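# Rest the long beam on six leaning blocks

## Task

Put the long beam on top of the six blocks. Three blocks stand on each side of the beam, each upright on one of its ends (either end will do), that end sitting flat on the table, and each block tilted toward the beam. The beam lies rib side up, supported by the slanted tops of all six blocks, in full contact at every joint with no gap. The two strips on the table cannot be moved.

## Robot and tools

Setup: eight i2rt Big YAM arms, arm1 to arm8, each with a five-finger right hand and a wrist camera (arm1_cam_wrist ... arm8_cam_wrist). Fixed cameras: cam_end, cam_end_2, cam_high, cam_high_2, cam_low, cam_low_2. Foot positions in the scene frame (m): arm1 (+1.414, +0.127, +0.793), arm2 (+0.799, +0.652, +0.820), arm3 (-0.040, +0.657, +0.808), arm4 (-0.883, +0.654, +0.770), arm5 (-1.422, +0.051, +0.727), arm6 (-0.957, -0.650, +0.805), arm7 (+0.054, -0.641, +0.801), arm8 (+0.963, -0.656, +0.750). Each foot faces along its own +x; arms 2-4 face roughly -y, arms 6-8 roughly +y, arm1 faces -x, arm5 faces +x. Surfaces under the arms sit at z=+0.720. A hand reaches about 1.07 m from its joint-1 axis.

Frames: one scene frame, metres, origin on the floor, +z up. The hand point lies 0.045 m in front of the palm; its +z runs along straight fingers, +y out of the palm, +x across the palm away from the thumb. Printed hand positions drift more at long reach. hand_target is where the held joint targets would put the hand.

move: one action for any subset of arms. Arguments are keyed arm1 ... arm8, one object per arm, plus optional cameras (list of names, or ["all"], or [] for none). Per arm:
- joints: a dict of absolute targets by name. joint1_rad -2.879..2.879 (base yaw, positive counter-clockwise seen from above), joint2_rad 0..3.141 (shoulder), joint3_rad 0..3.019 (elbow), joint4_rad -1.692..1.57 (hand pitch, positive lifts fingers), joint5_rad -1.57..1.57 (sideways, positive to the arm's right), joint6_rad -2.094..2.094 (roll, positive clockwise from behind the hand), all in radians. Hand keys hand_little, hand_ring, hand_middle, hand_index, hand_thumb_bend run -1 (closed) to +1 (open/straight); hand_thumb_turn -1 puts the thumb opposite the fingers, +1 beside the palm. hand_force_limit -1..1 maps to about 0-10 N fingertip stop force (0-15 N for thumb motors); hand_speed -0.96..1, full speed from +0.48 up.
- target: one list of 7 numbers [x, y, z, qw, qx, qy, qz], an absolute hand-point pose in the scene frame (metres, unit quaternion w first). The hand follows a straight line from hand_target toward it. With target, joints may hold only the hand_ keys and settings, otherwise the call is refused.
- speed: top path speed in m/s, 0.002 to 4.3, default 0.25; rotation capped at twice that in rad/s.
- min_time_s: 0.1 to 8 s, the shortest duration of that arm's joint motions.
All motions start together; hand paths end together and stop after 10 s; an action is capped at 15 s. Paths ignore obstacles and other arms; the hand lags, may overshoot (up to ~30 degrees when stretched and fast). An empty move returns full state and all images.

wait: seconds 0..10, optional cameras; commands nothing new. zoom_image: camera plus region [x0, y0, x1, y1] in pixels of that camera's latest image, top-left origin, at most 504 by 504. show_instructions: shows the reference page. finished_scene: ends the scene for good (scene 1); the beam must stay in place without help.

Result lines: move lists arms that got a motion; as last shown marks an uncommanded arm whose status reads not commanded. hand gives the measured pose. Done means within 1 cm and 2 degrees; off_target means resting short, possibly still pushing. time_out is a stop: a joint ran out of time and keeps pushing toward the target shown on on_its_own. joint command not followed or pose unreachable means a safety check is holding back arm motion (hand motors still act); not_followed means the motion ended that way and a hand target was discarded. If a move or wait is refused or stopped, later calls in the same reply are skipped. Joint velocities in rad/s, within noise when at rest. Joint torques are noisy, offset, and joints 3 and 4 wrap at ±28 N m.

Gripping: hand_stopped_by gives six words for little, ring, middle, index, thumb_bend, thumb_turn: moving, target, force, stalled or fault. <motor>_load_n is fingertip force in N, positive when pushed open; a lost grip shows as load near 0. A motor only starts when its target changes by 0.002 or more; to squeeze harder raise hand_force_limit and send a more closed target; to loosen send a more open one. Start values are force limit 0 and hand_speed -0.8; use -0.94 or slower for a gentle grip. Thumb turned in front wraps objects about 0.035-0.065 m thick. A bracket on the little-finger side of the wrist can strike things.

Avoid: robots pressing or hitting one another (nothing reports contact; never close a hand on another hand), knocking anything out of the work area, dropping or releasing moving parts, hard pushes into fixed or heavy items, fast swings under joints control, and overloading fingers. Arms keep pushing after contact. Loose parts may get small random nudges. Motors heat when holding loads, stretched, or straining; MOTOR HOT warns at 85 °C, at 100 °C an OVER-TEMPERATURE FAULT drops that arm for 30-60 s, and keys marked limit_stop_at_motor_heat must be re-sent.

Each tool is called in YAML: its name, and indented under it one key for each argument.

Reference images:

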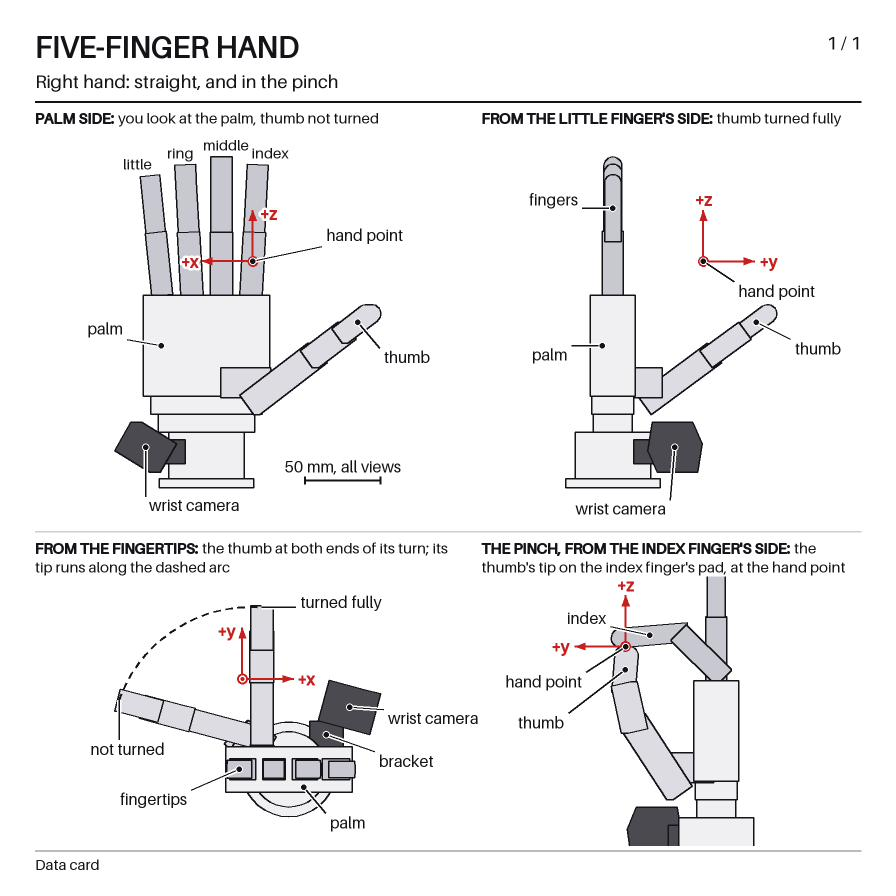

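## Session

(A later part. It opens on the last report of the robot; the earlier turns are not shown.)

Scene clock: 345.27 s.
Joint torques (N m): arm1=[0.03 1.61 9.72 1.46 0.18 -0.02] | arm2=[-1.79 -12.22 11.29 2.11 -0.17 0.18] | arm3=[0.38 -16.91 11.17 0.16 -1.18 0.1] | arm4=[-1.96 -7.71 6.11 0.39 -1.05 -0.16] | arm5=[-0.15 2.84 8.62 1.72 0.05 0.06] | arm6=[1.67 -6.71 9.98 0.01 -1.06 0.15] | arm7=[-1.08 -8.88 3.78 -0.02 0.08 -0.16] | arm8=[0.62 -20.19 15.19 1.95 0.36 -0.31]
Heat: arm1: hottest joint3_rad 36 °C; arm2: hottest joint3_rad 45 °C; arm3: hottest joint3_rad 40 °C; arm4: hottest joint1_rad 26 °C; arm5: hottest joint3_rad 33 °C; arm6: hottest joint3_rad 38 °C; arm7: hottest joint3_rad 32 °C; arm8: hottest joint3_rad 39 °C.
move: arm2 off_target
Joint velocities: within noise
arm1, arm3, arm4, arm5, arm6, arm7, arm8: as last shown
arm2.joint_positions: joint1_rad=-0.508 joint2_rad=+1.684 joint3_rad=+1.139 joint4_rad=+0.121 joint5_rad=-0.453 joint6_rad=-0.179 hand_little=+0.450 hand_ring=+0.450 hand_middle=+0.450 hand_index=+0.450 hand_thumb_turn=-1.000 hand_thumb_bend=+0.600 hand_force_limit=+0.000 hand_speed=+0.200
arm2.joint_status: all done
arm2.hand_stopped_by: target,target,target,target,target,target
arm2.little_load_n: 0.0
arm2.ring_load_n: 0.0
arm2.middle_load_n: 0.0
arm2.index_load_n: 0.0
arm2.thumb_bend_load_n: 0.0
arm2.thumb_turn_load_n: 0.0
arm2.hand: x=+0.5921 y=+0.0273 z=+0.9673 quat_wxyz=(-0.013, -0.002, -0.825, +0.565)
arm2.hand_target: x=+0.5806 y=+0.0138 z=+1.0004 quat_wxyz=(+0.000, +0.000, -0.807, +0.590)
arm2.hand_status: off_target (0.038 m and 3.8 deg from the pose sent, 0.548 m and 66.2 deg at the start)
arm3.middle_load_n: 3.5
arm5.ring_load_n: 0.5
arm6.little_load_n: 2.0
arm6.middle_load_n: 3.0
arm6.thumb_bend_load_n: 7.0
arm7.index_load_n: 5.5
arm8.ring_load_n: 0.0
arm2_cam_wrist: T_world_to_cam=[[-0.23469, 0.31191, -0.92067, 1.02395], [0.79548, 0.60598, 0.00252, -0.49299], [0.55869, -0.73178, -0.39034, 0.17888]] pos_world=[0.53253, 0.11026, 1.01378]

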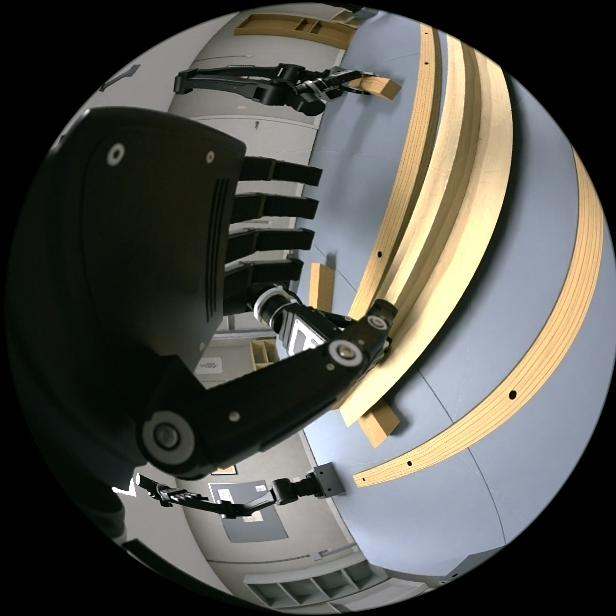

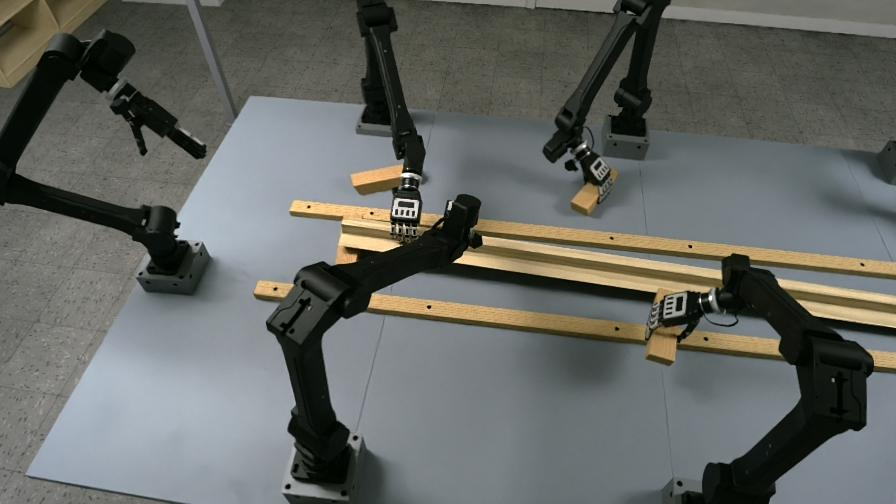

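move:
  arm2: {"target": [0.58, -0.055, 0.925, 0, 0, -0.807, 0.59], "speed": 0.15}
  cameras: ["arm2_cam_wrist"]

zoom_image:
  camera: "arm2_cam_wrist"
  region: [220, 150, 500, 430]

Scene clock: 349.27 s.
Joint torques (N m): arm1=[0.38 1.67 9.7 1.39 0.2 -0.04] | arm2=[-0.73 -13.33 10.56 2.24 -0.2 0.14] | arm3=[0.32 -16.91 11.15 0.17 -1.18 0.11] | arm4=[-2.43 -7.47 6.24 0.39 -1.06 -0.13] | arm5=[-0.26 2.96 8.66 1.69 0.05 0.06] | arm6=[1.61 -6.77 9.96 0.01 -1.06 0.15] | arm7=[-1.38 -8.82 3.75 0.02 0.09 -0.16] | arm8=[0.67 -20.13 15.2 1.94 0.36 -0.31]
Heat: arm1: hottest joint3_rad 36 °C; arm2: hottest joint3_rad 45 °C; arm3: hottest joint3_rad 40 °C; arm4: hottest joint1_rad 26 °C; arm5: hottest joint3_rad 33 °C; arm6: hottest joint3_rad 38 °C; arm7: hottest joint3_rad 31 °C; arm8: hottest joint3_rad 40 °C.
move: arm2 off_target
Joint velocities: within noise
arm1, arm3, arm4, arm5, arm6, arm8: as last shown
arm2.joint_positions: joint1_rad=-0.471 joint2_rad=+1.909 joint3_rad=+1.255 joint4_rad=+0.252 joint5_rad=-0.405 joint6_rad=-0.159 hand_little=+0.450 hand_ring=+0.450 hand_middle=+0.450 hand_index=+0.450 hand_thumb_turn=-1.000 hand_thumb_bend=+0.600 hand_force_limit=+0.000 hand_speed=+0.200
arm2.joint_status: not commanded
arm2.hand_stopped_by: target,target,target,target,target,target
arm2.little_load_n: 0.0
arm2.ring_load_n: 0.0
arm2.middle_load_n: 0.0
arm2.index_load_n: 0.0
arm2.thumb_bend_load_n: 0.0
arm2.thumb_turn_load_n: 0.0
arm2.hand: x=+0.5824 y=-0.0352 z=+0.9031 quat_wxyz=(-0.005, -0.005, -0.822, +0.570)
arm2.hand_target: x=+0.5805 y=-0.0534 z=+0.9254 quat_wxyz=(+0.000, +0.000, -0.807, +0.590)
arm2.hand_status: off_target (0.030 m and 3.0 deg from the pose sent, 0.093 m and 3.8 deg at the start)
arm3.middle_load_n: 3.0
arm4.thumb_turn_load_n: 0.5
arm5.ring_load_n: 0.0
arm5.middle_load_n: -0.5
arm5.thumb_turn_load_n: 0.5
arm6.middle_load_n: 2.5
arm6.thumb_bend_load_n: 6.5
arm7.joint_positions: joint1_rad=-0.775 joint2_rad=+1.693 joint3_rad=+0.672 joint4_rad=-0.940 joint5_rad=-0.881 joint6_rad=-2.039 hand_little=+0.297 hand_ring=+0.307 hand_middle=+0.311 hand_index=+0.317 hand_thumb_turn=-1.000 hand_thumb_bend=+0.537 hand_force_limit=+0.000 hand_speed=-0.930
arm7.joint_status: not commanded
arm7.hand_stopped_by: force,force,force,force,force,target
arm7.little_load_n: 4.5
arm7.ring_load_n: 4.5
arm7.middle_load_n: 5.0
arm7.index_load_n: 5.5
arm7.thumb_bend_load_n: 20.0
arm7.thumb_turn_load_n: 6.0
arm7.hand: x=+0.1528 y=-0.3985 z=+0.7429 quat_wxyz=(-0.386, +0.772, +0.447, -0.235)
arm7.hand_target: x=+0.1600 y=-0.4010 z=+0.7410 quat_wxyz=(-0.382, +0.774, +0.453, -0.224)
arm7.hand_status: not commanded
arm8.ring_load_n: 0.5
arm8.middle_load_n: 5.0
arm2_cam_wrist: T_world_to_cam=[[-0.2384, 0.30419, -0.9223, 0.98535], [0.80432, 0.59407, -0.01197, -0.4397], [0.54427, -0.74468, -0.3863, 0.11771]] pos_world=[0.5245, 0.04913, 0.94899]

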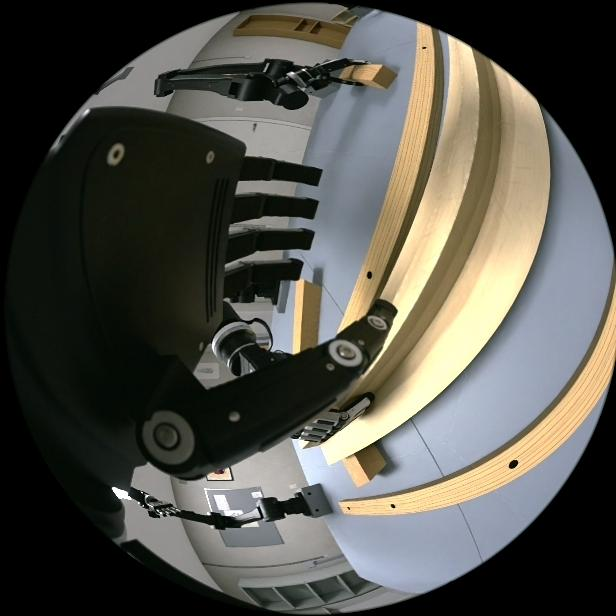

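Scaled by 1.800 from the camera's image (finer frame: 880x880).

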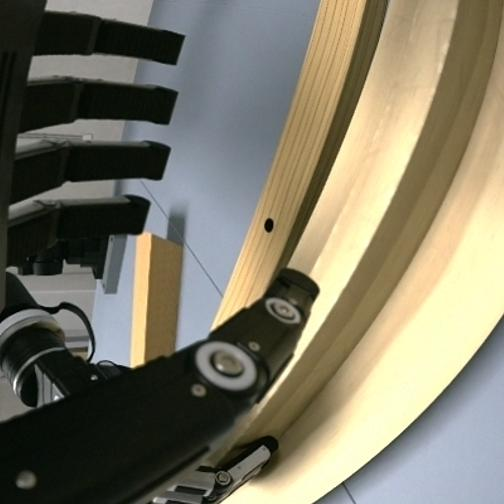

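move:
  arm2: {"target": [0.58, -0.042, 0.85, 0, 0, -0.807, 0.59], "speed": 0.12}
  cameras: ["arm2_cam_wrist"]

zoom_image:
  camera: "arm2_cam_wrist"
  region: [220, 150, 500, 430]

Scene clock: 354.70 s.
Joint torques (N m): arm1=[-0.03 1.44 9.65 1.52 0.19 -0.02] | arm2=[-0.97 -14.04 7.02 2.17 -0.3 0.18] | arm3=[0.44 -16.79 11.17 0.16 -1.17 0.1] | arm4=[-2.37 -7.24 6.13 0.43 -1.06 -0.13] | arm5=[-0.03 2.9 8.61 1.76 0.06 0.07] | arm6=[1.67 -6.71 9.98 -0.01 -1.06 0.15] | arm7=[-1.2 -8.59 3.77 -0.01 0.08 -0.17] | arm8=[0.62 -20.13 15.19 1.95 0.36 -0.31]
Heat: arm1: hottest joint3_rad 36 °C; arm2: hottest joint3_rad 45 °C; arm3: hottest joint3_rad 41 °C; arm4: hottest joint1_rad 26 °C; arm5: hottest joint3_rad 33 °C; arm6: hottest joint3_rad 38 °C; arm7: hottest joint3_rad 31 °C; arm8: hottest joint3_rad 41 °C.
move: arm2 done
Joint velocities: within noise
arm1, arm3, arm4, arm5, arm6, arm7, arm8: as last shown
arm2.joint_positions: joint1_rad=-0.471 joint2_rad=+2.017 joint3_rad=+1.217 joint4_rad=+0.432 joint5_rad=-0.411 joint6_rad=-0.159 hand_little=+0.450 hand_ring=+0.450 hand_middle=+0.450 hand_index=+0.450 hand_thumb_turn=-1.000 hand_thumb_bend=+0.600 hand_force_limit=+0.000 hand_speed=+0.200
arm2.joint_status: not commanded
arm2.hand_stopped_by: target,target,target,target,target,target
arm2.little_load_n: 0.0
arm2.ring_load_n: 0.0
arm2.middle_load_n: 0.0
arm2.index_load_n: 0.0
arm2.thumb_bend_load_n: 0.0
arm2.thumb_turn_load_n: 0.0
arm2.hand: x=+0.5827 y=-0.0384 z=+0.8459 quat_wxyz=(-0.001, +0.000, -0.813, +0.583)
arm2.hand_target: x=+0.5799 y=-0.0419 z=+0.8502 quat_wxyz=(+0.000, +0.000, -0.807, +0.590)
arm2.hand_status: done (0.006 m and 1.1 deg from the pose sent, 0.054 m and 3.0 deg at the start)
arm4.ring_load_n: -0.5
arm4.thumb_turn_load_n: 0.0
arm5.middle_load_n: 0.0
arm5.thumb_turn_load_n: 0.0
arm7.index_load_n: 6.0
arm8.ring_load_n: 0.0
arm8.middle_load_n: 4.5
arm8.thumb_turn_load_n: 2.0
arm2_cam_wrist: T_world_to_cam=[[-0.25118, 0.27395, -0.92836, 0.94505], [0.80107, 0.5972, -0.04051, -0.41247], [0.54332, -0.75386, -0.36946, 0.07899]] pos_world=[0.52489, 0.04697, 0.88982]

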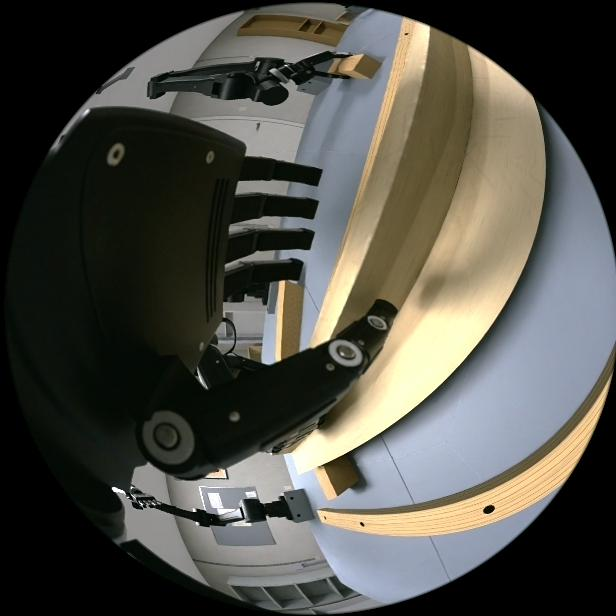

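Scaled by 1.800 from the camera's image (finer frame: 880x880).

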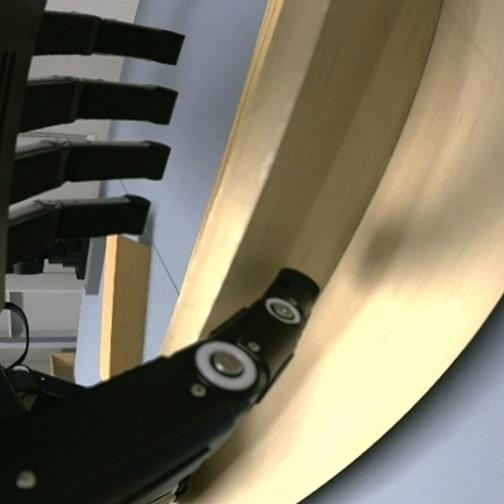

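move:
  arm2: {"target": [0.58, -0.027, 0.83, 0, 0, -0.807, 0.59], "speed": 0.1}

move:
  arm2: {"joints": {"hand_little": -0.3, "hand_ring": -0.3, "hand_middle": -0.3, "hand_index": -0.3, "hand_thumb_bend": -0.2, "hand_speed": -0.9, "hand_force_limit": 0.0}}
  cameras: ["arm2_cam_wrist", "arm8_cam_wrist"]

Scene clock: 357.73 s.
Joint torques (N m): arm1=[0.26 1.9 9.7 1.42 0.2 -0.05] | arm2=[-0.73 -12.92 6.35 2.33 -0.29 0.09] | arm3=[0.44 -16.85 11.12 0.14 -1.18 0.1] | arm4=[-2.08 -7.3 6.11 0.38 -1.07 -0.14] | arm5=[-0.21 3.14 8.62 1.76 0.06 0.05] | arm6=[1.61 -6.65 9.96 0.01 -1.06 0.15] | arm7=[-1.08 -8.64 3.82 0.09 0.09 -0.17] | arm8=[0.67 -20.19 15.19 1.94 0.36 -0.31]
Heat: arm1: hottest joint3_rad 36 °C; arm2: hottest joint3_rad 44 °C; arm3: hottest joint3_rad 41 °C; arm4: hottest joint1_rad 26 °C; arm5: hottest joint3_rad 33 °C; arm6: hottest joint3_rad 38 °C; arm7: hottest joint2_rad 30 °C; arm8: hottest joint3_rad 42 °C.
move: arm2 done
Joint velocities: within noise
arm1, arm3, arm4, arm5, arm6, arm7, arm8: as last shown
arm2.joint_positions: joint1_rad=-0.475 joint2_rad=+2.022 joint3_rad=+1.171 joint4_rad=+0.494 joint5_rad=-0.421 joint6_rad=-0.159 hand_little=+0.450 hand_ring=+0.450 hand_middle=+0.450 hand_index=+0.450 hand_thumb_turn=-1.000 hand_thumb_bend=+0.600 hand_force_limit=+0.000 hand_speed=+0.200
arm2.joint_status: not commanded
arm2.hand_stopped_by: target,target,target,target,target,target
arm2.little_load_n: 0.0
arm2.ring_load_n: 0.0
arm2.middle_load_n: 0.0
arm2.index_load_n: 0.0
arm2.thumb_bend_load_n: 0.0
arm2.thumb_turn_load_n: 0.0
arm2.hand: x=+0.5869 y=-0.0276 z=+0.8344 quat_wxyz=(-0.003, +0.003, -0.809, +0.588)
arm2.hand_target: x=+0.5799 y=-0.0268 z=+0.8300 quat_wxyz=(+0.000, +0.000, -0.807, +0.590)
arm2.hand_status: done (0.008 m and 0.6 deg from the pose sent, 0.020 m and 1.1 deg at the start)
arm3.thumb_turn_load_n: 6.0
arm4.ring_load_n: 0.0
arm5.ring_load_n: -0.5
arm6.little_load_n: 2.5
arm8.ring_load_n: 0.5
arm8.thumb_turn_load_n: 1.5
pictures: none

Scene clock: 361.17 s.
Joint torques (N m): arm1=[0.26 1.79 9.7 1.54 0.19 -0.01] | arm2=[-1.55 -13.16 6.37 1.87 -0.32 0.12] | arm3=[0.26 -16.79 11.18 0.16 -1.17 0.11] | arm4=[-2.49 -7.71 6.15 0.36 -1.04 -0.16] | arm5=[-0.15 2.9 8.64 1.68 0.05 0.05] | arm6=[1.61 -6.71 9.96 0.02 -1.06 0.15] | arm7=[-1.32 -8.76 3.77 0.06 0.09 -0.17] | arm8=[0.67 -20.19 15.08 1.98 0.4 -0.31]
Heat: arm1: hottest joint3_rad 36 °C; arm2: hottest joint3_rad 43 °C; arm3: hottest joint3_rad 41 °C; arm4: hottest joint1_rad 26 °C; arm5: hottest joint3_rad 33 °C; arm6: hottest joint3_rad 38 °C; arm7: hottest joint2_rad 30 °C; arm8: hottest joint3_rad 42 °C.
move: arm2 off_target
Joint velocities: within noise
arm1, arm3, arm4, arm5, arm6, arm7, arm8: as last shown
arm2.joint_positions: joint1_rad=-0.475 joint2_rad=+2.025 joint3_rad=+1.171 joint4_rad=+0.504 joint5_rad=-0.420 joint6_rad=-0.159 hand_little=-0.172 hand_ring=-0.116 hand_middle=-0.079 hand_index=-0.079 hand_thumb_turn=-1.000 hand_thumb_bend=+0.308 hand_force_limit=+0.000 hand_speed=-0.900
arm2.joint_status: hand_little off_target (ended at -0.172, target -0.300); hand_ring off_target (ended at -0.116, target -0.300); hand_middle off_target (ended at -0.079, target -0.300); hand_index off_target (ended at -0.079, target -0.300); hand_thumb_bend off_target (ended at +0.308, target -0.200); the others done
arm2.hand_stopped_by: force,force,force,force,force,target
arm2.little_load_n: 6.0
arm2.ring_load_n: 5.5
arm2.middle_load_n: 4.0
arm2.index_load_n: 4.5
arm2.thumb_bend_load_n: 8.0
arm2.thumb_turn_load_n: 0.5
arm2.hand: x=+0.5862 y=-0.0286 z=+0.8339 quat_wxyz=(-0.001, +0.004, -0.807, +0.590)
arm2.hand_target: x=+0.5800 y=-0.0268 z=+0.8299 quat_wxyz=(+0.000, +0.000, -0.807, +0.590)
arm2.hand_status: not commanded
arm3.thumb_turn_load_n: 5.5
arm5.ring_load_n: 0.0
arm6.thumb_bend_load_n: 7.0
arm6.thumb_turn_load_n: 2.5
arm7.index_load_n: 5.5
arm8.joint_positions: joint1_rad=+0.465 joint2_rad=+1.786 joint3_rad=+1.075 joint4_rad=+0.279 joint5_rad=+0.418 joint6_rad=+0.149 hand_little=-0.145 hand_ring=-0.107 hand_middle=-0.088 hand_index=-0.097 hand_thumb_turn=-1.000 hand_thumb_bend=+0.314 hand_force_limit=+0.000 hand_speed=-0.900
arm8.ring_load_n: 1.5
arm8.middle_load_n: 5.0
arm8.index_load_n: 7.0
arm8.thumb_bend_load_n: 8.5
arm8.hand: x=+0.7089 y=-0.0251 z=+0.8213 quat_wxyz=(-0.553, +0.833, +0.010, +0.011)
arm8.hand_target: x=+0.7033 y=-0.0032 z=+0.8804 quat_wxyz=(-0.590, +0.807, +0.000, +0.000)
arm2_cam_wrist: T_world_to_cam=[[-0.25681, 0.25641, -0.93183, 0.93781], [0.79807, 0.60006, -0.05483, -0.40787], [0.54509, -0.75775, -0.35874, 0.07002]] pos_world=[0.52818, 0.05735, 0.87664]
arm8_cam_wrist: T_world_to_cam=[[0.25915, -0.36015, -0.89618, 0.54789], [-0.84835, -0.5284, -0.03297, 0.62205], [-0.46167, 0.76882, -0.44247, 0.82803]] pos_world=[0.768, -0.11059, 0.87789]

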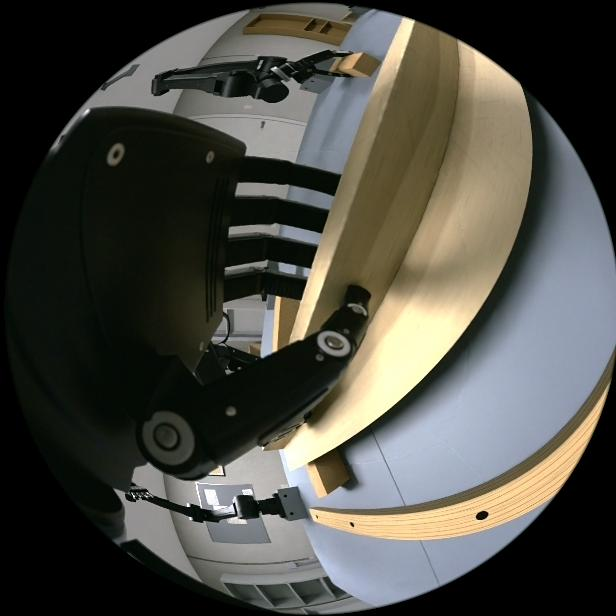

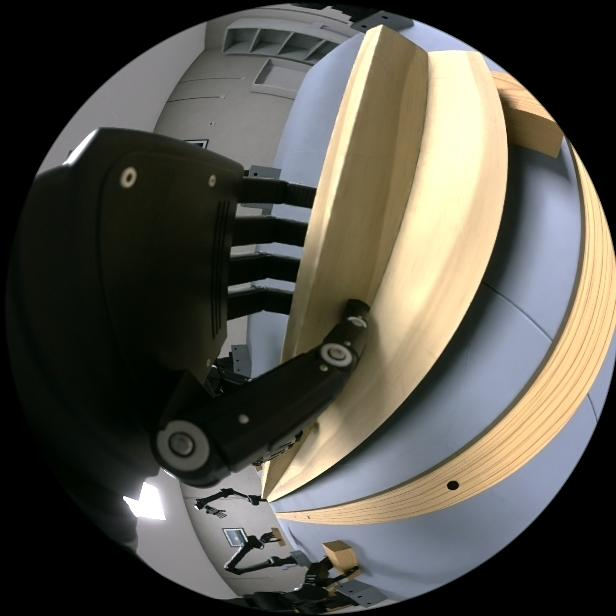

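move:
  arm2: {"target": [0.58, -0.027, 0.89, 0, 0, -0.807, 0.59], "speed": 0.05}
  arm8: {"target": [0.703, 0.0, 0.905, 0.59, -0.807, 0, 0], "speed": 0.05}
  cameras: ["cam_end_2"]

Scene clock: 363.37 s.
Joint torques (N m): arm1=[0.32 1.49 9.58 1.44 0.19 -0.03] | arm2=[-2.2 -16.91 7.84 0.81 -0.29 0.14] | arm3=[0.44 -16.85 11.18 0.17 -1.17 0.1] | arm4=[-2.14 -7.47 6.19 0.31 -1.08 -0.16] | arm5=[-0.32 2.96 8.66 1.78 0.04 0.07] | arm6=[1.55 -6.71 9.96 0.01 -1.06 0.15] | arm7=[-1.2 -8.47 3.77 -0.01 0.08 -0.17] | arm8=[0.97 -21.66 14.78 1.73 0.27 -0.21]
Heat: arm1: hottest joint3_rad 36 °C; arm2: hottest joint3_rad 43 °C; arm3: hottest joint3_rad 41 °C; arm4: hottest joint1_rad 26 °C; arm5: hottest joint3_rad 33 °C; arm6: hottest joint3_rad 38 °C; arm7: hottest joint3_rad 30 °C; arm8: hottest joint3_rad 42 °C.
move: arm2 off_target; arm8 off_target
Joint velocities: within noise
arm1.joint_positions: joint1_rad=+0.235 joint2_rad=+0.625 joint3_rad=+1.369 joint4_rad=-1.608 joint5_rad=+0.249 joint6_rad=-1.092 hand_little=+1.000 hand_ring=+1.000 hand_middle=+1.000 hand_index=+1.000 hand_thumb_turn=+1.000 hand_thumb_bend=+1.000 hand_force_limit=+0.000 hand_speed=-0.800
arm1.joint_status: not commanded
arm1.hand_stopped_by: target,target,target,target,target,target
arm1.little_load_n: 0.0
arm1.ring_load_n: 0.0
arm1.middle_load_n: 0.0
arm1.index_load_n: 0.0
arm1.thumb_bend_load_n: 0.0
arm1.thumb_turn_load_n: 0.0
arm1.hand: x=+1.2349 y=+0.1707 z=+1.2289 quat_wxyz=(+0.358, -0.137, -0.923, +0.023)
arm1.hand_target: x=+1.2343 y=+0.1707 z=+1.2377 quat_wxyz=(+0.368, -0.138, -0.919, +0.028)
arm1.hand_status: not commanded
arm2.joint_positions: joint1_rad=-0.474 joint2_rad=+1.970 joint3_rad=+1.176 joint4_rad=+0.397 joint5_rad=-0.420 joint6_rad=-0.166 hand_little=-0.172 hand_ring=-0.116 hand_middle=-0.079 hand_index=-0.079 hand_thumb_turn=-1.000 hand_thumb_bend=+0.308 hand_force_limit=+0.000 hand_speed=-0.900
arm2.joint_status: not commanded
arm2.hand_stopped_by: force,force,force,force,force,target
arm2.little_load_n: 4.5
arm2.ring_load_n: 5.5
arm2.middle_load_n: 5.0
arm2.index_load_n: 4.5
arm2.thumb_bend_load_n: 8.5
arm2.thumb_turn_load_n: 1.0
arm2.hand: x=+0.5895 y=-0.0214 z=+0.8519 quat_wxyz=(-0.007, +0.001, -0.820, +0.573)
arm2.hand_target: x=+0.5803 y=-0.0267 z=+0.8894 quat_wxyz=(+0.000, +0.000, -0.807, +0.590)
arm2.hand_status: off_target (0.040 m and 2.6 deg from the pose sent, 0.056 m and 0.4 deg at the start)
arm3, arm7: as last shown
arm3.middle_load_n: 3.5
arm3.index_load_n: 4.0
arm4.joint_positions: joint1_rad=-0.206 joint2_rad=+1.225 joint3_rad=+0.782 joint4_rad=-1.232 joint5_rad=-0.912 joint6_rad=-1.661 hand_little=+0.700 hand_ring=+0.700 hand_middle=+0.700 hand_index=+0.700 hand_thumb_turn=-1.000 hand_thumb_bend=+0.900 hand_force_limit=+0.000 hand_speed=+0.000
arm4.joint_status: not commanded
arm4.hand_stopped_by: target,target,target,target,target,target
arm4.little_load_n: 0.0
arm4.ring_load_n: 0.0
arm4.middle_load_n: 0.0
arm4.index_load_n: 0.0
arm4.thumb_bend_load_n: 0.0
arm4.thumb_turn_load_n: 0.0
arm4.hand: x=-0.8331 y=+0.3825 z=+0.8804 quat_wxyz=(-0.285, +0.567, -0.697, +0.334)
arm4.hand_target: x=-0.8371 y=+0.3791 z=+0.8799 quat_wxyz=(-0.278, +0.568, -0.696, +0.341)
arm4.hand_status: not commanded
arm5.joint_positions: joint1_rad=-0.570 joint2_rad=+0.617 joint3_rad=+1.413 joint4_rad=-1.523 joint5_rad=+0.167 joint6_rad=-1.507 hand_little=+1.000 hand_ring=+1.000 hand_middle=+1.000 hand_index=+1.000 hand_thumb_turn=+1.000 hand_thumb_bend=+1.000 hand_force_limit=+0.000 hand_speed=-0.800
arm5.joint_status: not commanded
arm5.hand_stopped_by: target,target,target,target,target,target
arm5.little_load_n: 0.0
arm5.ring_load_n: 0.0
arm5.middle_load_n: 0.0
arm5.index_load_n: 0.0
arm5.thumb_bend_load_n: 0.0
arm5.thumb_turn_load_n: 0.0
arm5.hand: x=-1.3127 y=-0.1267 z=+1.2092 quat_wxyz=(+0.177, +0.853, -0.318, +0.375)
arm5.hand_target: x=-1.3135 y=-0.1261 z=+1.2159 quat_wxyz=(+0.178, +0.849, -0.317, +0.383)
arm5.hand_status: not commanded
arm6.joint_positions: joint1_rad=-0.356 joint2_rad=+1.243 joint3_rad=+0.548 joint4_rad=-0.818 joint5_rad=-0.903 joint6_rad=-1.448 hand_little=+0.235 hand_ring=+0.255 hand_middle=+0.256 hand_index=+0.261 hand_thumb_turn=-1.000 hand_thumb_bend=+0.674 hand_force_limit=-0.400 hand_speed=-0.930
arm6.joint_status: not commanded
arm6.hand_stopped_by: force,force,force,force,force,target
arm6.little_load_n: 2.0
arm6.ring_load_n: 0.0
arm6.middle_load_n: 2.5
arm6.index_load_n: 2.5
arm6.thumb_bend_load_n: 6.5
arm6.thumb_turn_load_n: 2.0
arm6.hand: x=-0.9747 y=-0.3894 z=+0.8300 quat_wxyz=(-0.361, +0.773, +0.461, -0.243)
arm6.hand_target: x=-0.9703 y=-0.3688 z=+0.8498 quat_wxyz=(-0.377, +0.766, +0.467, -0.229)
arm6.hand_status: not commanded
arm7.ring_load_n: 5.0
arm8.joint_positions: joint1_rad=+0.459 joint2_rad=+1.765 joint3_rad=+1.108 joint4_rad=+0.224 joint5_rad=+0.419 joint6_rad=+0.138 hand_little=-0.145 hand_ring=-0.107 hand_middle=-0.088 hand_index=-0.097 hand_thumb_turn=-1.000 hand_thumb_bend=+0.314 hand_force_limit=+0.000 hand_speed=-0.900
arm8.joint_status: not commanded
arm8.hand_stopped_by: force,force,force,force,force,target
arm8.little_load_n: 1.0
arm8.ring_load_n: 3.0
arm8.middle_load_n: 6.5
arm8.index_load_n: 7.5
arm8.thumb_bend_load_n: 7.5
arm8.thumb_turn_load_n: 0.5
arm8.hand: x=+0.7113 y=-0.0185 z=+0.8398 quat_wxyz=(-0.552, +0.833, +0.012, +0.016)
arm8.hand_target: x=+0.7042 y=-0.0026 z=+0.9048 quat_wxyz=(-0.590, +0.807, +0.000, +0.000)
arm8.hand_status: off_target (0.068 m and 5.8 deg from the pose sent, 0.087 m and 5.5 deg at the start)

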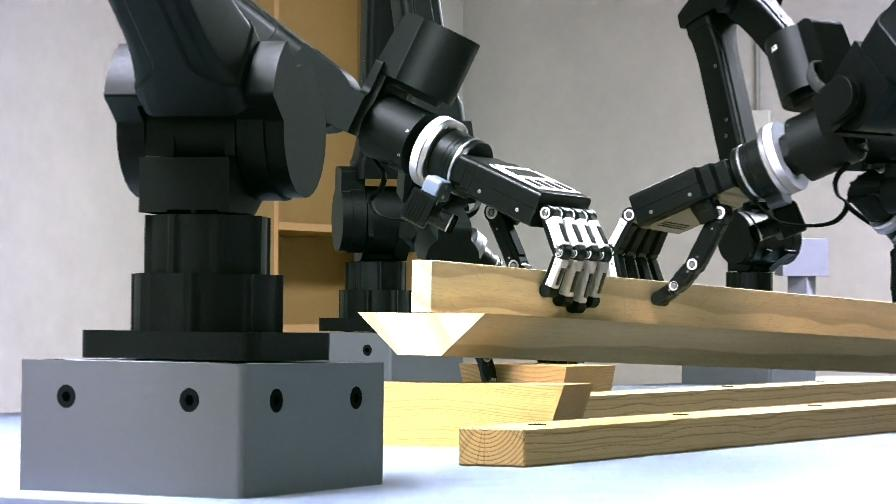

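move:
  arm2: {"target": [0.58, -0.027, 1.022, 0, 0, -0.807, 0.59], "speed": 0.06}
  arm8: {"target": [0.703, 0.0, 1.045, 0.59, -0.807, 0, 0], "speed": 0.064}
  cameras: ["cam_end_2","arm8_cam_wrist","cam_low"]

Scene clock: 366.70 s.
Joint torques (N m): arm1=[0.15 1.61 9.69 1.51 0.2 -0.02] | arm2=[-1.44 -17.2 11.17 1.1 -0.33 0.18] | arm3=[0.21 -16.67 11.14 0.17 -1.17 0.11] | arm4=[-2.14 -7.47 6.22 0.38 -1.03 -0.14] | arm5=[-0.21 3.08 8.62 1.76 0.04 0.07] | arm6=[1.55 -6.65 9.96 0.01 -1.06 0.15] | arm7=[-1.14 -8.59 3.77 0.02 0.08 -0.17] | arm8=[1.14 -21.6 18.67 1.76 0.28 -0.19]
Heat: arm1: hottest joint3_rad 36 °C; arm2: hottest joint3_rad 44 °C; arm3: hottest joint3_rad 41 °C; arm4: hottest joint1_rad 26 °C; arm5: hottest joint3_rad 33 °C; arm6: hottest joint3_rad 39 °C; arm7: hottest joint3_rad 30 °C; arm8: hottest joint3_rad 43 °C.
move: arm2 off_target; arm8 off_target
Joint velocities: within noise
arm1, arm4, arm5, arm6, arm7: as last shown
arm2.joint_positions: joint1_rad=-0.473 joint2_rad=+1.790 joint3_rad=+1.276 joint4_rad=+0.077 joint5_rad=-0.417 joint6_rad=-0.166 hand_little=-0.172 hand_ring=-0.116 hand_middle=-0.079 hand_index=-0.079 hand_thumb_turn=-1.000 hand_thumb_bend=+0.308 hand_force_limit=+0.000 hand_speed=-0.900
arm2.joint_status: not commanded
arm2.hand_stopped_by: force,force,force,force,force,target
arm2.little_load_n: 3.5
arm2.ring_load_n: 5.0
arm2.middle_load_n: 6.0
arm2.index_load_n: 3.0
arm2.thumb_bend_load_n: 9.0
arm2.thumb_turn_load_n: 0.5
arm2.hand: x=+0.5900 y=-0.0185 z=+0.9609 quat_wxyz=(-0.014, -0.004, -0.830, +0.558)
arm2.hand_target: x=+0.5811 y=-0.0251 z=+1.0213 quat_wxyz=(+0.000, +0.000, -0.807, +0.590)
arm2.hand_status: off_target (0.063 m and 4.8 deg from the pose sent, 0.170 m and 2.6 deg at the start)
arm3.joint_positions: joint1_rad=-0.065 joint2_rad=+1.598 joint3_rad=+1.021 joint4_rad=-0.869 joint5_rad=-0.885 joint6_rad=-1.315 hand_little=+0.325 hand_ring=+0.340 hand_middle=+0.347 hand_index=+0.347 hand_thumb_turn=-1.000 hand_thumb_bend=+0.460 hand_force_limit=-0.200 hand_speed=-0.920
arm3.joint_status: not commanded
arm3.hand_stopped_by: force,force,force,force,force,target
arm3.little_load_n: 3.5
arm3.ring_load_n: 3.0
arm3.middle_load_n: 3.0
arm3.index_load_n: 3.5
arm3.thumb_bend_load_n: 12.5
arm3.thumb_turn_load_n: 6.0
arm3.hand: x=+0.0370 y=+0.2429 z=+0.8667 quat_wxyz=(-0.288, +0.537, -0.725, +0.320)
arm3.hand_target: x=+0.0411 y=+0.2199 z=+0.9001 quat_wxyz=(-0.269, +0.549, -0.710, +0.348)
arm3.hand_status: not commanded
arm6.little_load_n: 2.5
arm8.joint_positions: joint1_rad=+0.459 joint2_rad=+1.631 joint3_rad=+1.298 joint4_rad=-0.135 joint5_rad=+0.421 joint6_rad=+0.136 hand_little=-0.145 hand_ring=-0.107 hand_middle=-0.088 hand_index=-0.097 hand_thumb_turn=-1.000 hand_thumb_bend=+0.314 hand_force_limit=+0.000 hand_speed=-0.900
arm8.joint_status: not commanded
arm8.hand_stopped_by: force,force,force,force,force,target
arm8.little_load_n: 0.0
arm8.ring_load_n: 2.0
arm8.middle_load_n: 6.5
arm8.index_load_n: 7.0
arm8.thumb_bend_load_n: 8.0
arm8.thumb_turn_load_n: 1.0
arm8.hand: x=+0.7110 y=-0.0145 z=+0.9560 quat_wxyz=(-0.539, +0.842, +0.017, +0.023)
arm8.hand_target: x=+0.7056 y=-0.0053 z=+1.0441 quat_wxyz=(-0.590, +0.807, +0.000, +0.000)
arm8.hand_status: off_target (0.091 m and 7.8 deg from the pose sent, 0.206 m and 5.8 deg at the start; pose on its path clipped on 1 of 84 steps)
pictures: arm8_cam_wrist, cam_end_2, cam_low
arm8_cam_wrist: T_world_to_cam=[[0.28268, -0.38952, -0.87656, 0.63592], [-0.84903, -0.52685, -0.03968, 0.64074], [-0.44636, 0.75545, -0.47965, 0.90496]] pos_world=[0.76818, -0.09837, 1.01691]

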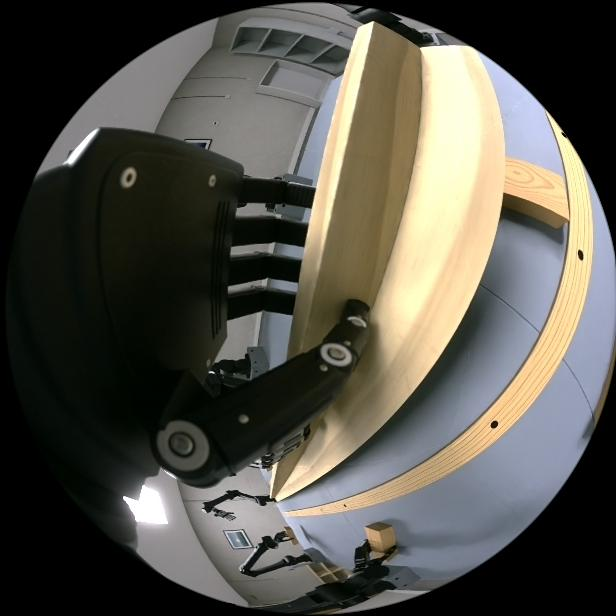

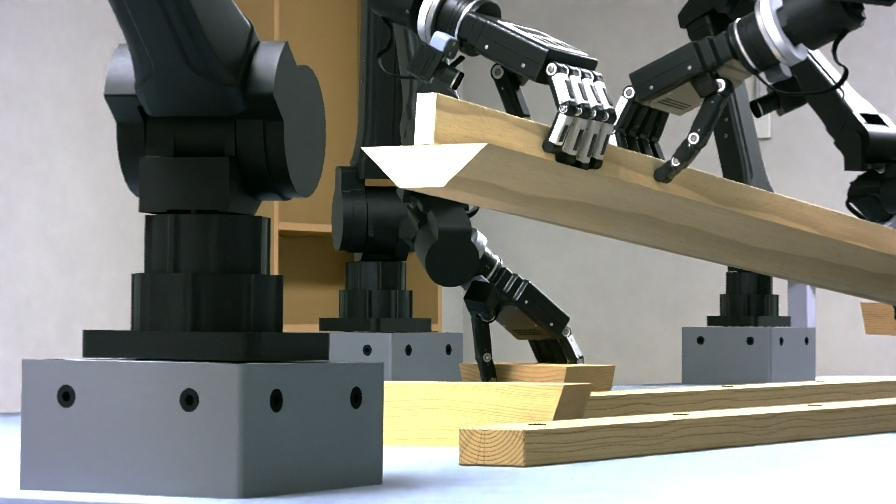

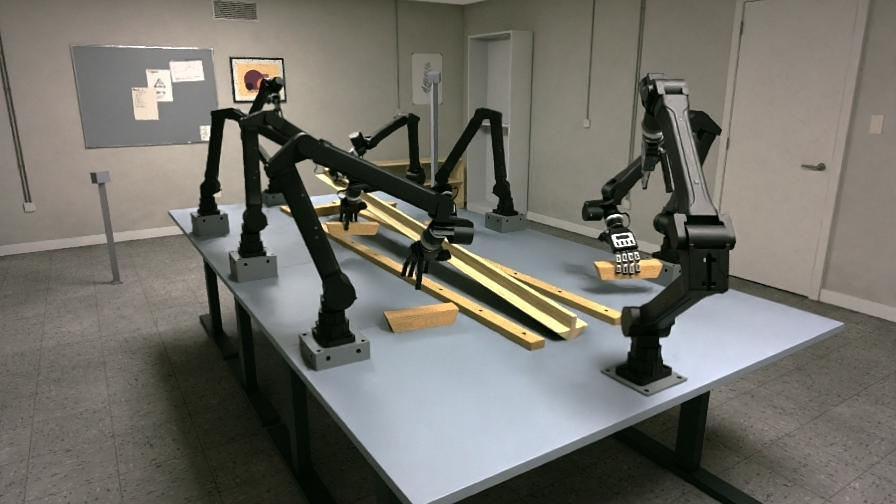

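move:
  arm1: {"target": [1.10, -0.04, 0.86, 0.336, -0.681, -0.580, 0.286], "speed": 0.35, "joints": {"hand_thumb_turn": -1, "hand_thumb_bend": 0.95, "hand_speed": 0.2}}
  cameras: ["cam_end_2","arm1_cam_wrist","cam_high_2"]

Scene clock: 372.10 s.
Joint torques (N m): arm1=[0.97 -3.02 8.64 1.99 0.58 0.07] | arm2=[-2.26 -16.73 11.18 0.99 -0.36 0.14] | arm3=[0.38 -16.85 11.17 0.16 -1.18 0.1] | arm4=[-2.55 -7.41 6.16 0.24 -1.06 -0.16] | arm5=[-0.21 2.9 8.62 1.73 0.05 0.06] | arm6=[1.61 -6.71 9.98 0.02 -1.06 0.16] | arm7=[-1.14 -8.64 3.75 0.01 0.1 -0.17] | arm8=[1.08 -21.71 18.69 1.76 0.28 -0.19]
Heat: arm1: hottest joint3_rad 36 °C; arm2: hottest joint3_rad 45 °C; arm3: hottest joint3_rad 41 °C; arm4: hottest joint1_rad 26 °C; arm5: hottest joint3_rad 33 °C; arm6: hottest joint3_rad 39 °C; arm7: hottest joint2_rad 29 °C; arm8: hottest joint3_rad 46 °C.
move: arm1 done
Joint velocities: within noise
arm1.joint_positions: joint1_rad=+0.633 joint2_rad=+0.982 joint3_rad=+0.457 joint4_rad=-0.338 joint5_rad=+0.645 joint6_rad=+0.588 hand_little=+1.000 hand_ring=+1.000 hand_middle=+1.000 hand_index=+1.000 hand_thumb_turn=-1.000 hand_thumb_bend=+0.950 hand_force_limit=+0.000 hand_speed=+0.200
arm1.joint_status: all done
arm1.hand_stopped_by: target,target,target,target,target,target
arm1.little_load_n: -0.5
arm1.ring_load_n: 0.0
arm1.middle_load_n: 0.0
arm1.index_load_n: 0.0
arm1.thumb_bend_load_n: 0.5
arm1.thumb_turn_load_n: 0.0
arm1.hand: x=+1.1000 y=-0.0348 z=+0.8610 quat_wxyz=(+0.338, -0.684, -0.583, +0.280)
arm1.hand_target: x=+1.1001 y=-0.0399 z=+0.8601 quat_wxyz=(+0.337, -0.683, -0.581, +0.287)
arm1.hand_status: done (0.005 m and 0.8 deg from the pose sent, 0.446 m and 81.5 deg at the start)
arm2, arm3, arm4, arm5, arm6, arm7, arm8: as last shown
arm2.little_load_n: 3.0
arm2.index_load_n: 3.5
arm2.thumb_turn_load_n: 1.0
arm4.index_load_n: -0.5
arm6.thumb_bend_load_n: 7.0
arm7.ring_load_n: 4.5
pictures: arm1_cam_wrist, cam_end_2, cam_high_2
arm1_cam_wrist: T_world_to_cam=[[0.65476, 0.19486, -0.73029, -0.09099], [0.42115, -0.89637, 0.13841, -0.61589], [-0.62764, -0.39819, -0.66897, 1.36663]] pos_world=[1.17671, 0.00984, 0.93303]

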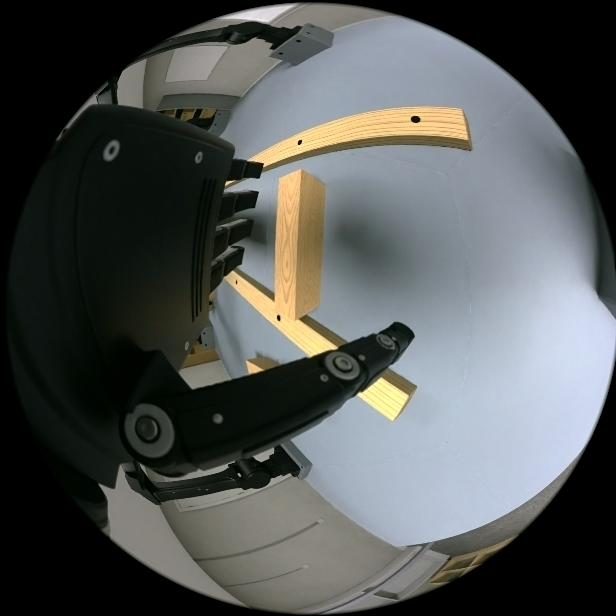

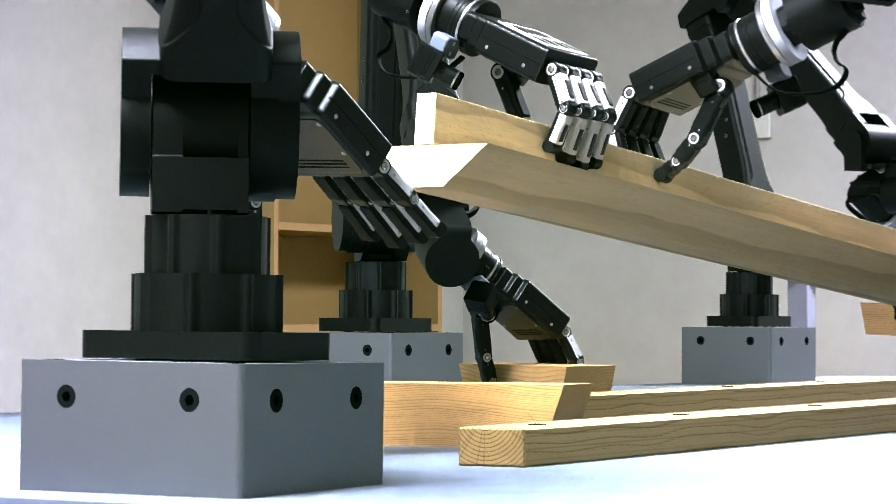

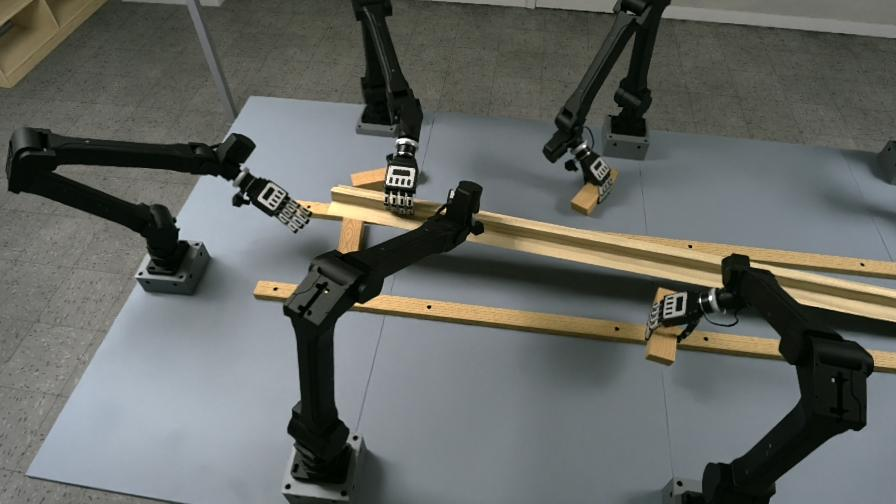

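zoom_image:
  camera: "arm1_cam_wrist"
  region: [210, 150, 390, 330]

Scaled by 2.800 from the camera's image (finer frame: 880x880).

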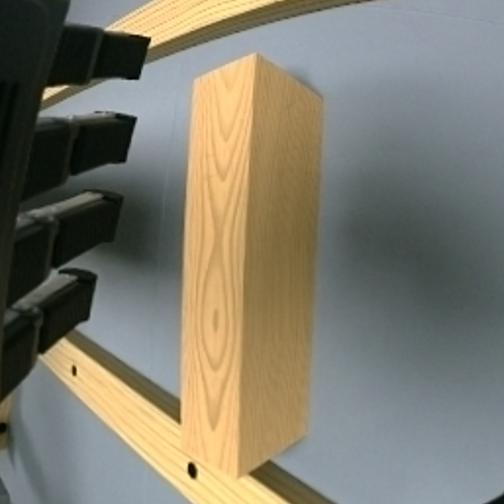

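move:
  arm1: {"target": [1.04, -0.045, 0.80, 0.336, -0.681, -0.580, 0.286], "speed": 0.2}
  cameras: ["cam_end_2","arm1_cam_wrist"]

zoom_image:
  camera: "arm1_cam_wrist"
  region: [210, 100, 430, 400]

Scene clock: 375.43 s.
Joint torques (N m): arm1=[-0.56 -6.59 8.51 2 0.22 -0.1] | arm2=[-1.73 -17.2 11.25 1.1 -0.35 0.19] | arm3=[0.32 -16.73 11.18 0.14 -1.17 0.11] | arm4=[-1.96 -7.65 6.16 0.49 -1.04 -0.12] | arm5=[-0.15 3.02 8.61 1.73 0.04 0.05] | arm6=[1.67 -6.65 9.98 0.02 -1.06 0.15] | arm7=[-1.2 -8.76 3.74 0.01 0.08 -0.17] | arm8=[1.14 -21.71 18.69 1.74 0.28 -0.19]
Heat: arm1: hottest joint3_rad 35 °C; arm2: hottest joint3_rad 46 °C; arm3: hottest joint3_rad 41 °C; arm4: hottest joint1_rad 26 °C; arm5: hottest joint3_rad 33 °C; arm6: hottest joint3_rad 39 °C; arm7: hottest joint2_rad 29 °C; arm8: hottest joint3_rad 48 °C.
move: arm1 off_target
Joint velocities: within noise
arm1.joint_positions: joint1_rad=+0.539 joint2_rad=+1.325 joint3_rad=+0.457 joint4_rad=+0.039 joint5_rad=+0.573 joint6_rad=+0.500 hand_little=+1.000 hand_ring=+1.000 hand_middle=+1.000 hand_index=+1.000 hand_thumb_turn=-1.000 hand_thumb_bend=+0.950 hand_force_limit=+0.000 hand_speed=+0.200
arm1.joint_status: not commanded
arm1.hand_stopped_by: target,target,target,target,target,target
arm1.little_load_n: 0.0
arm1.ring_load_n: 0.0
arm1.middle_load_n: 0.0
arm1.index_load_n: 0.0
arm1.thumb_bend_load_n: 0.0
arm1.thumb_turn_load_n: 0.0
arm1.hand: x=+1.0516 y=-0.0421 z=+0.7913 quat_wxyz=(+0.334, -0.683, -0.589, +0.274)
arm1.hand_target: x=+1.0403 y=-0.0448 z=+0.8003 quat_wxyz=(+0.337, -0.683, -0.581, +0.287)
arm1.hand_status: off_target (0.015 m and 1.7 deg from the pose sent, 0.086 m and 0.8 deg at the start)
arm2, arm3, arm4, arm5, arm6, arm7, arm8: as last shown
arm2.thumb_turn_load_n: 0.5
arm3.thumb_turn_load_n: 5.5
arm4.index_load_n: 0.0
arm6.little_load_n: 2.0
arm7.middle_load_n: 5.5
arm7.index_load_n: 6.0
arm8.index_load_n: 6.5
pictures: arm1_cam_wrist, cam_end_2
arm1_cam_wrist: T_world_to_cam=[[0.66558, 0.2037, -0.71799, -0.12953], [0.4258, -0.89374, 0.14115, -0.59929], [-0.61295, -0.39967, -0.68159, 1.28118]] pos_world=[1.12669, 0.00283, 0.86482]

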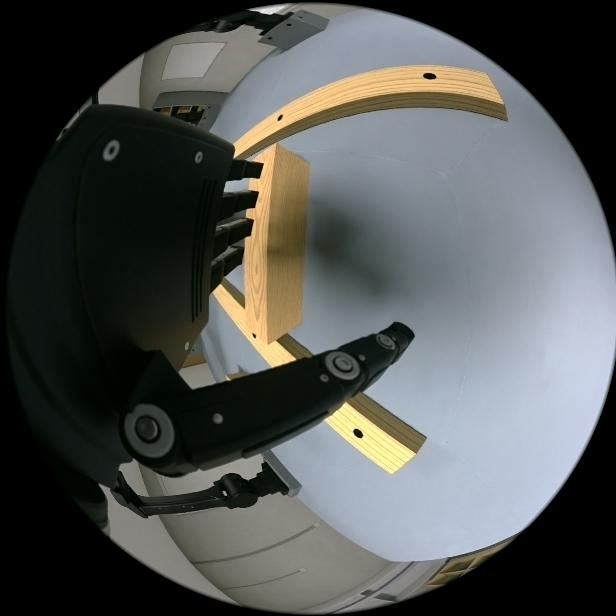

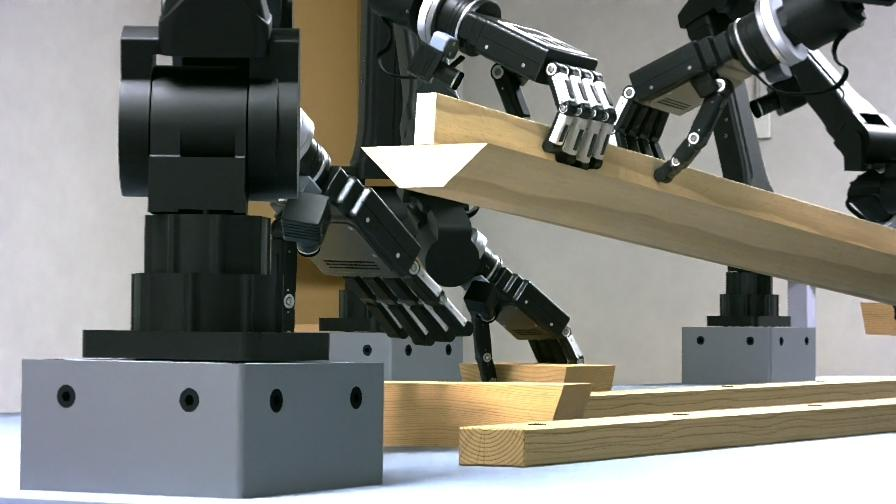

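Scaled by 1.680 from the camera's image (finer frame: 880x880).

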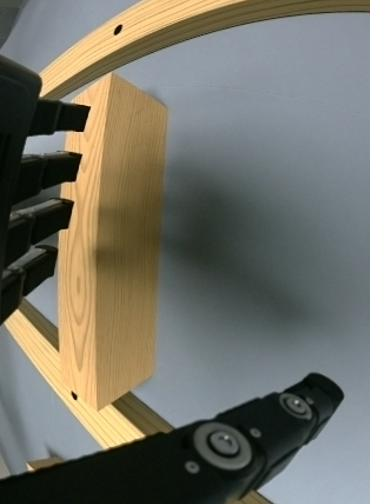

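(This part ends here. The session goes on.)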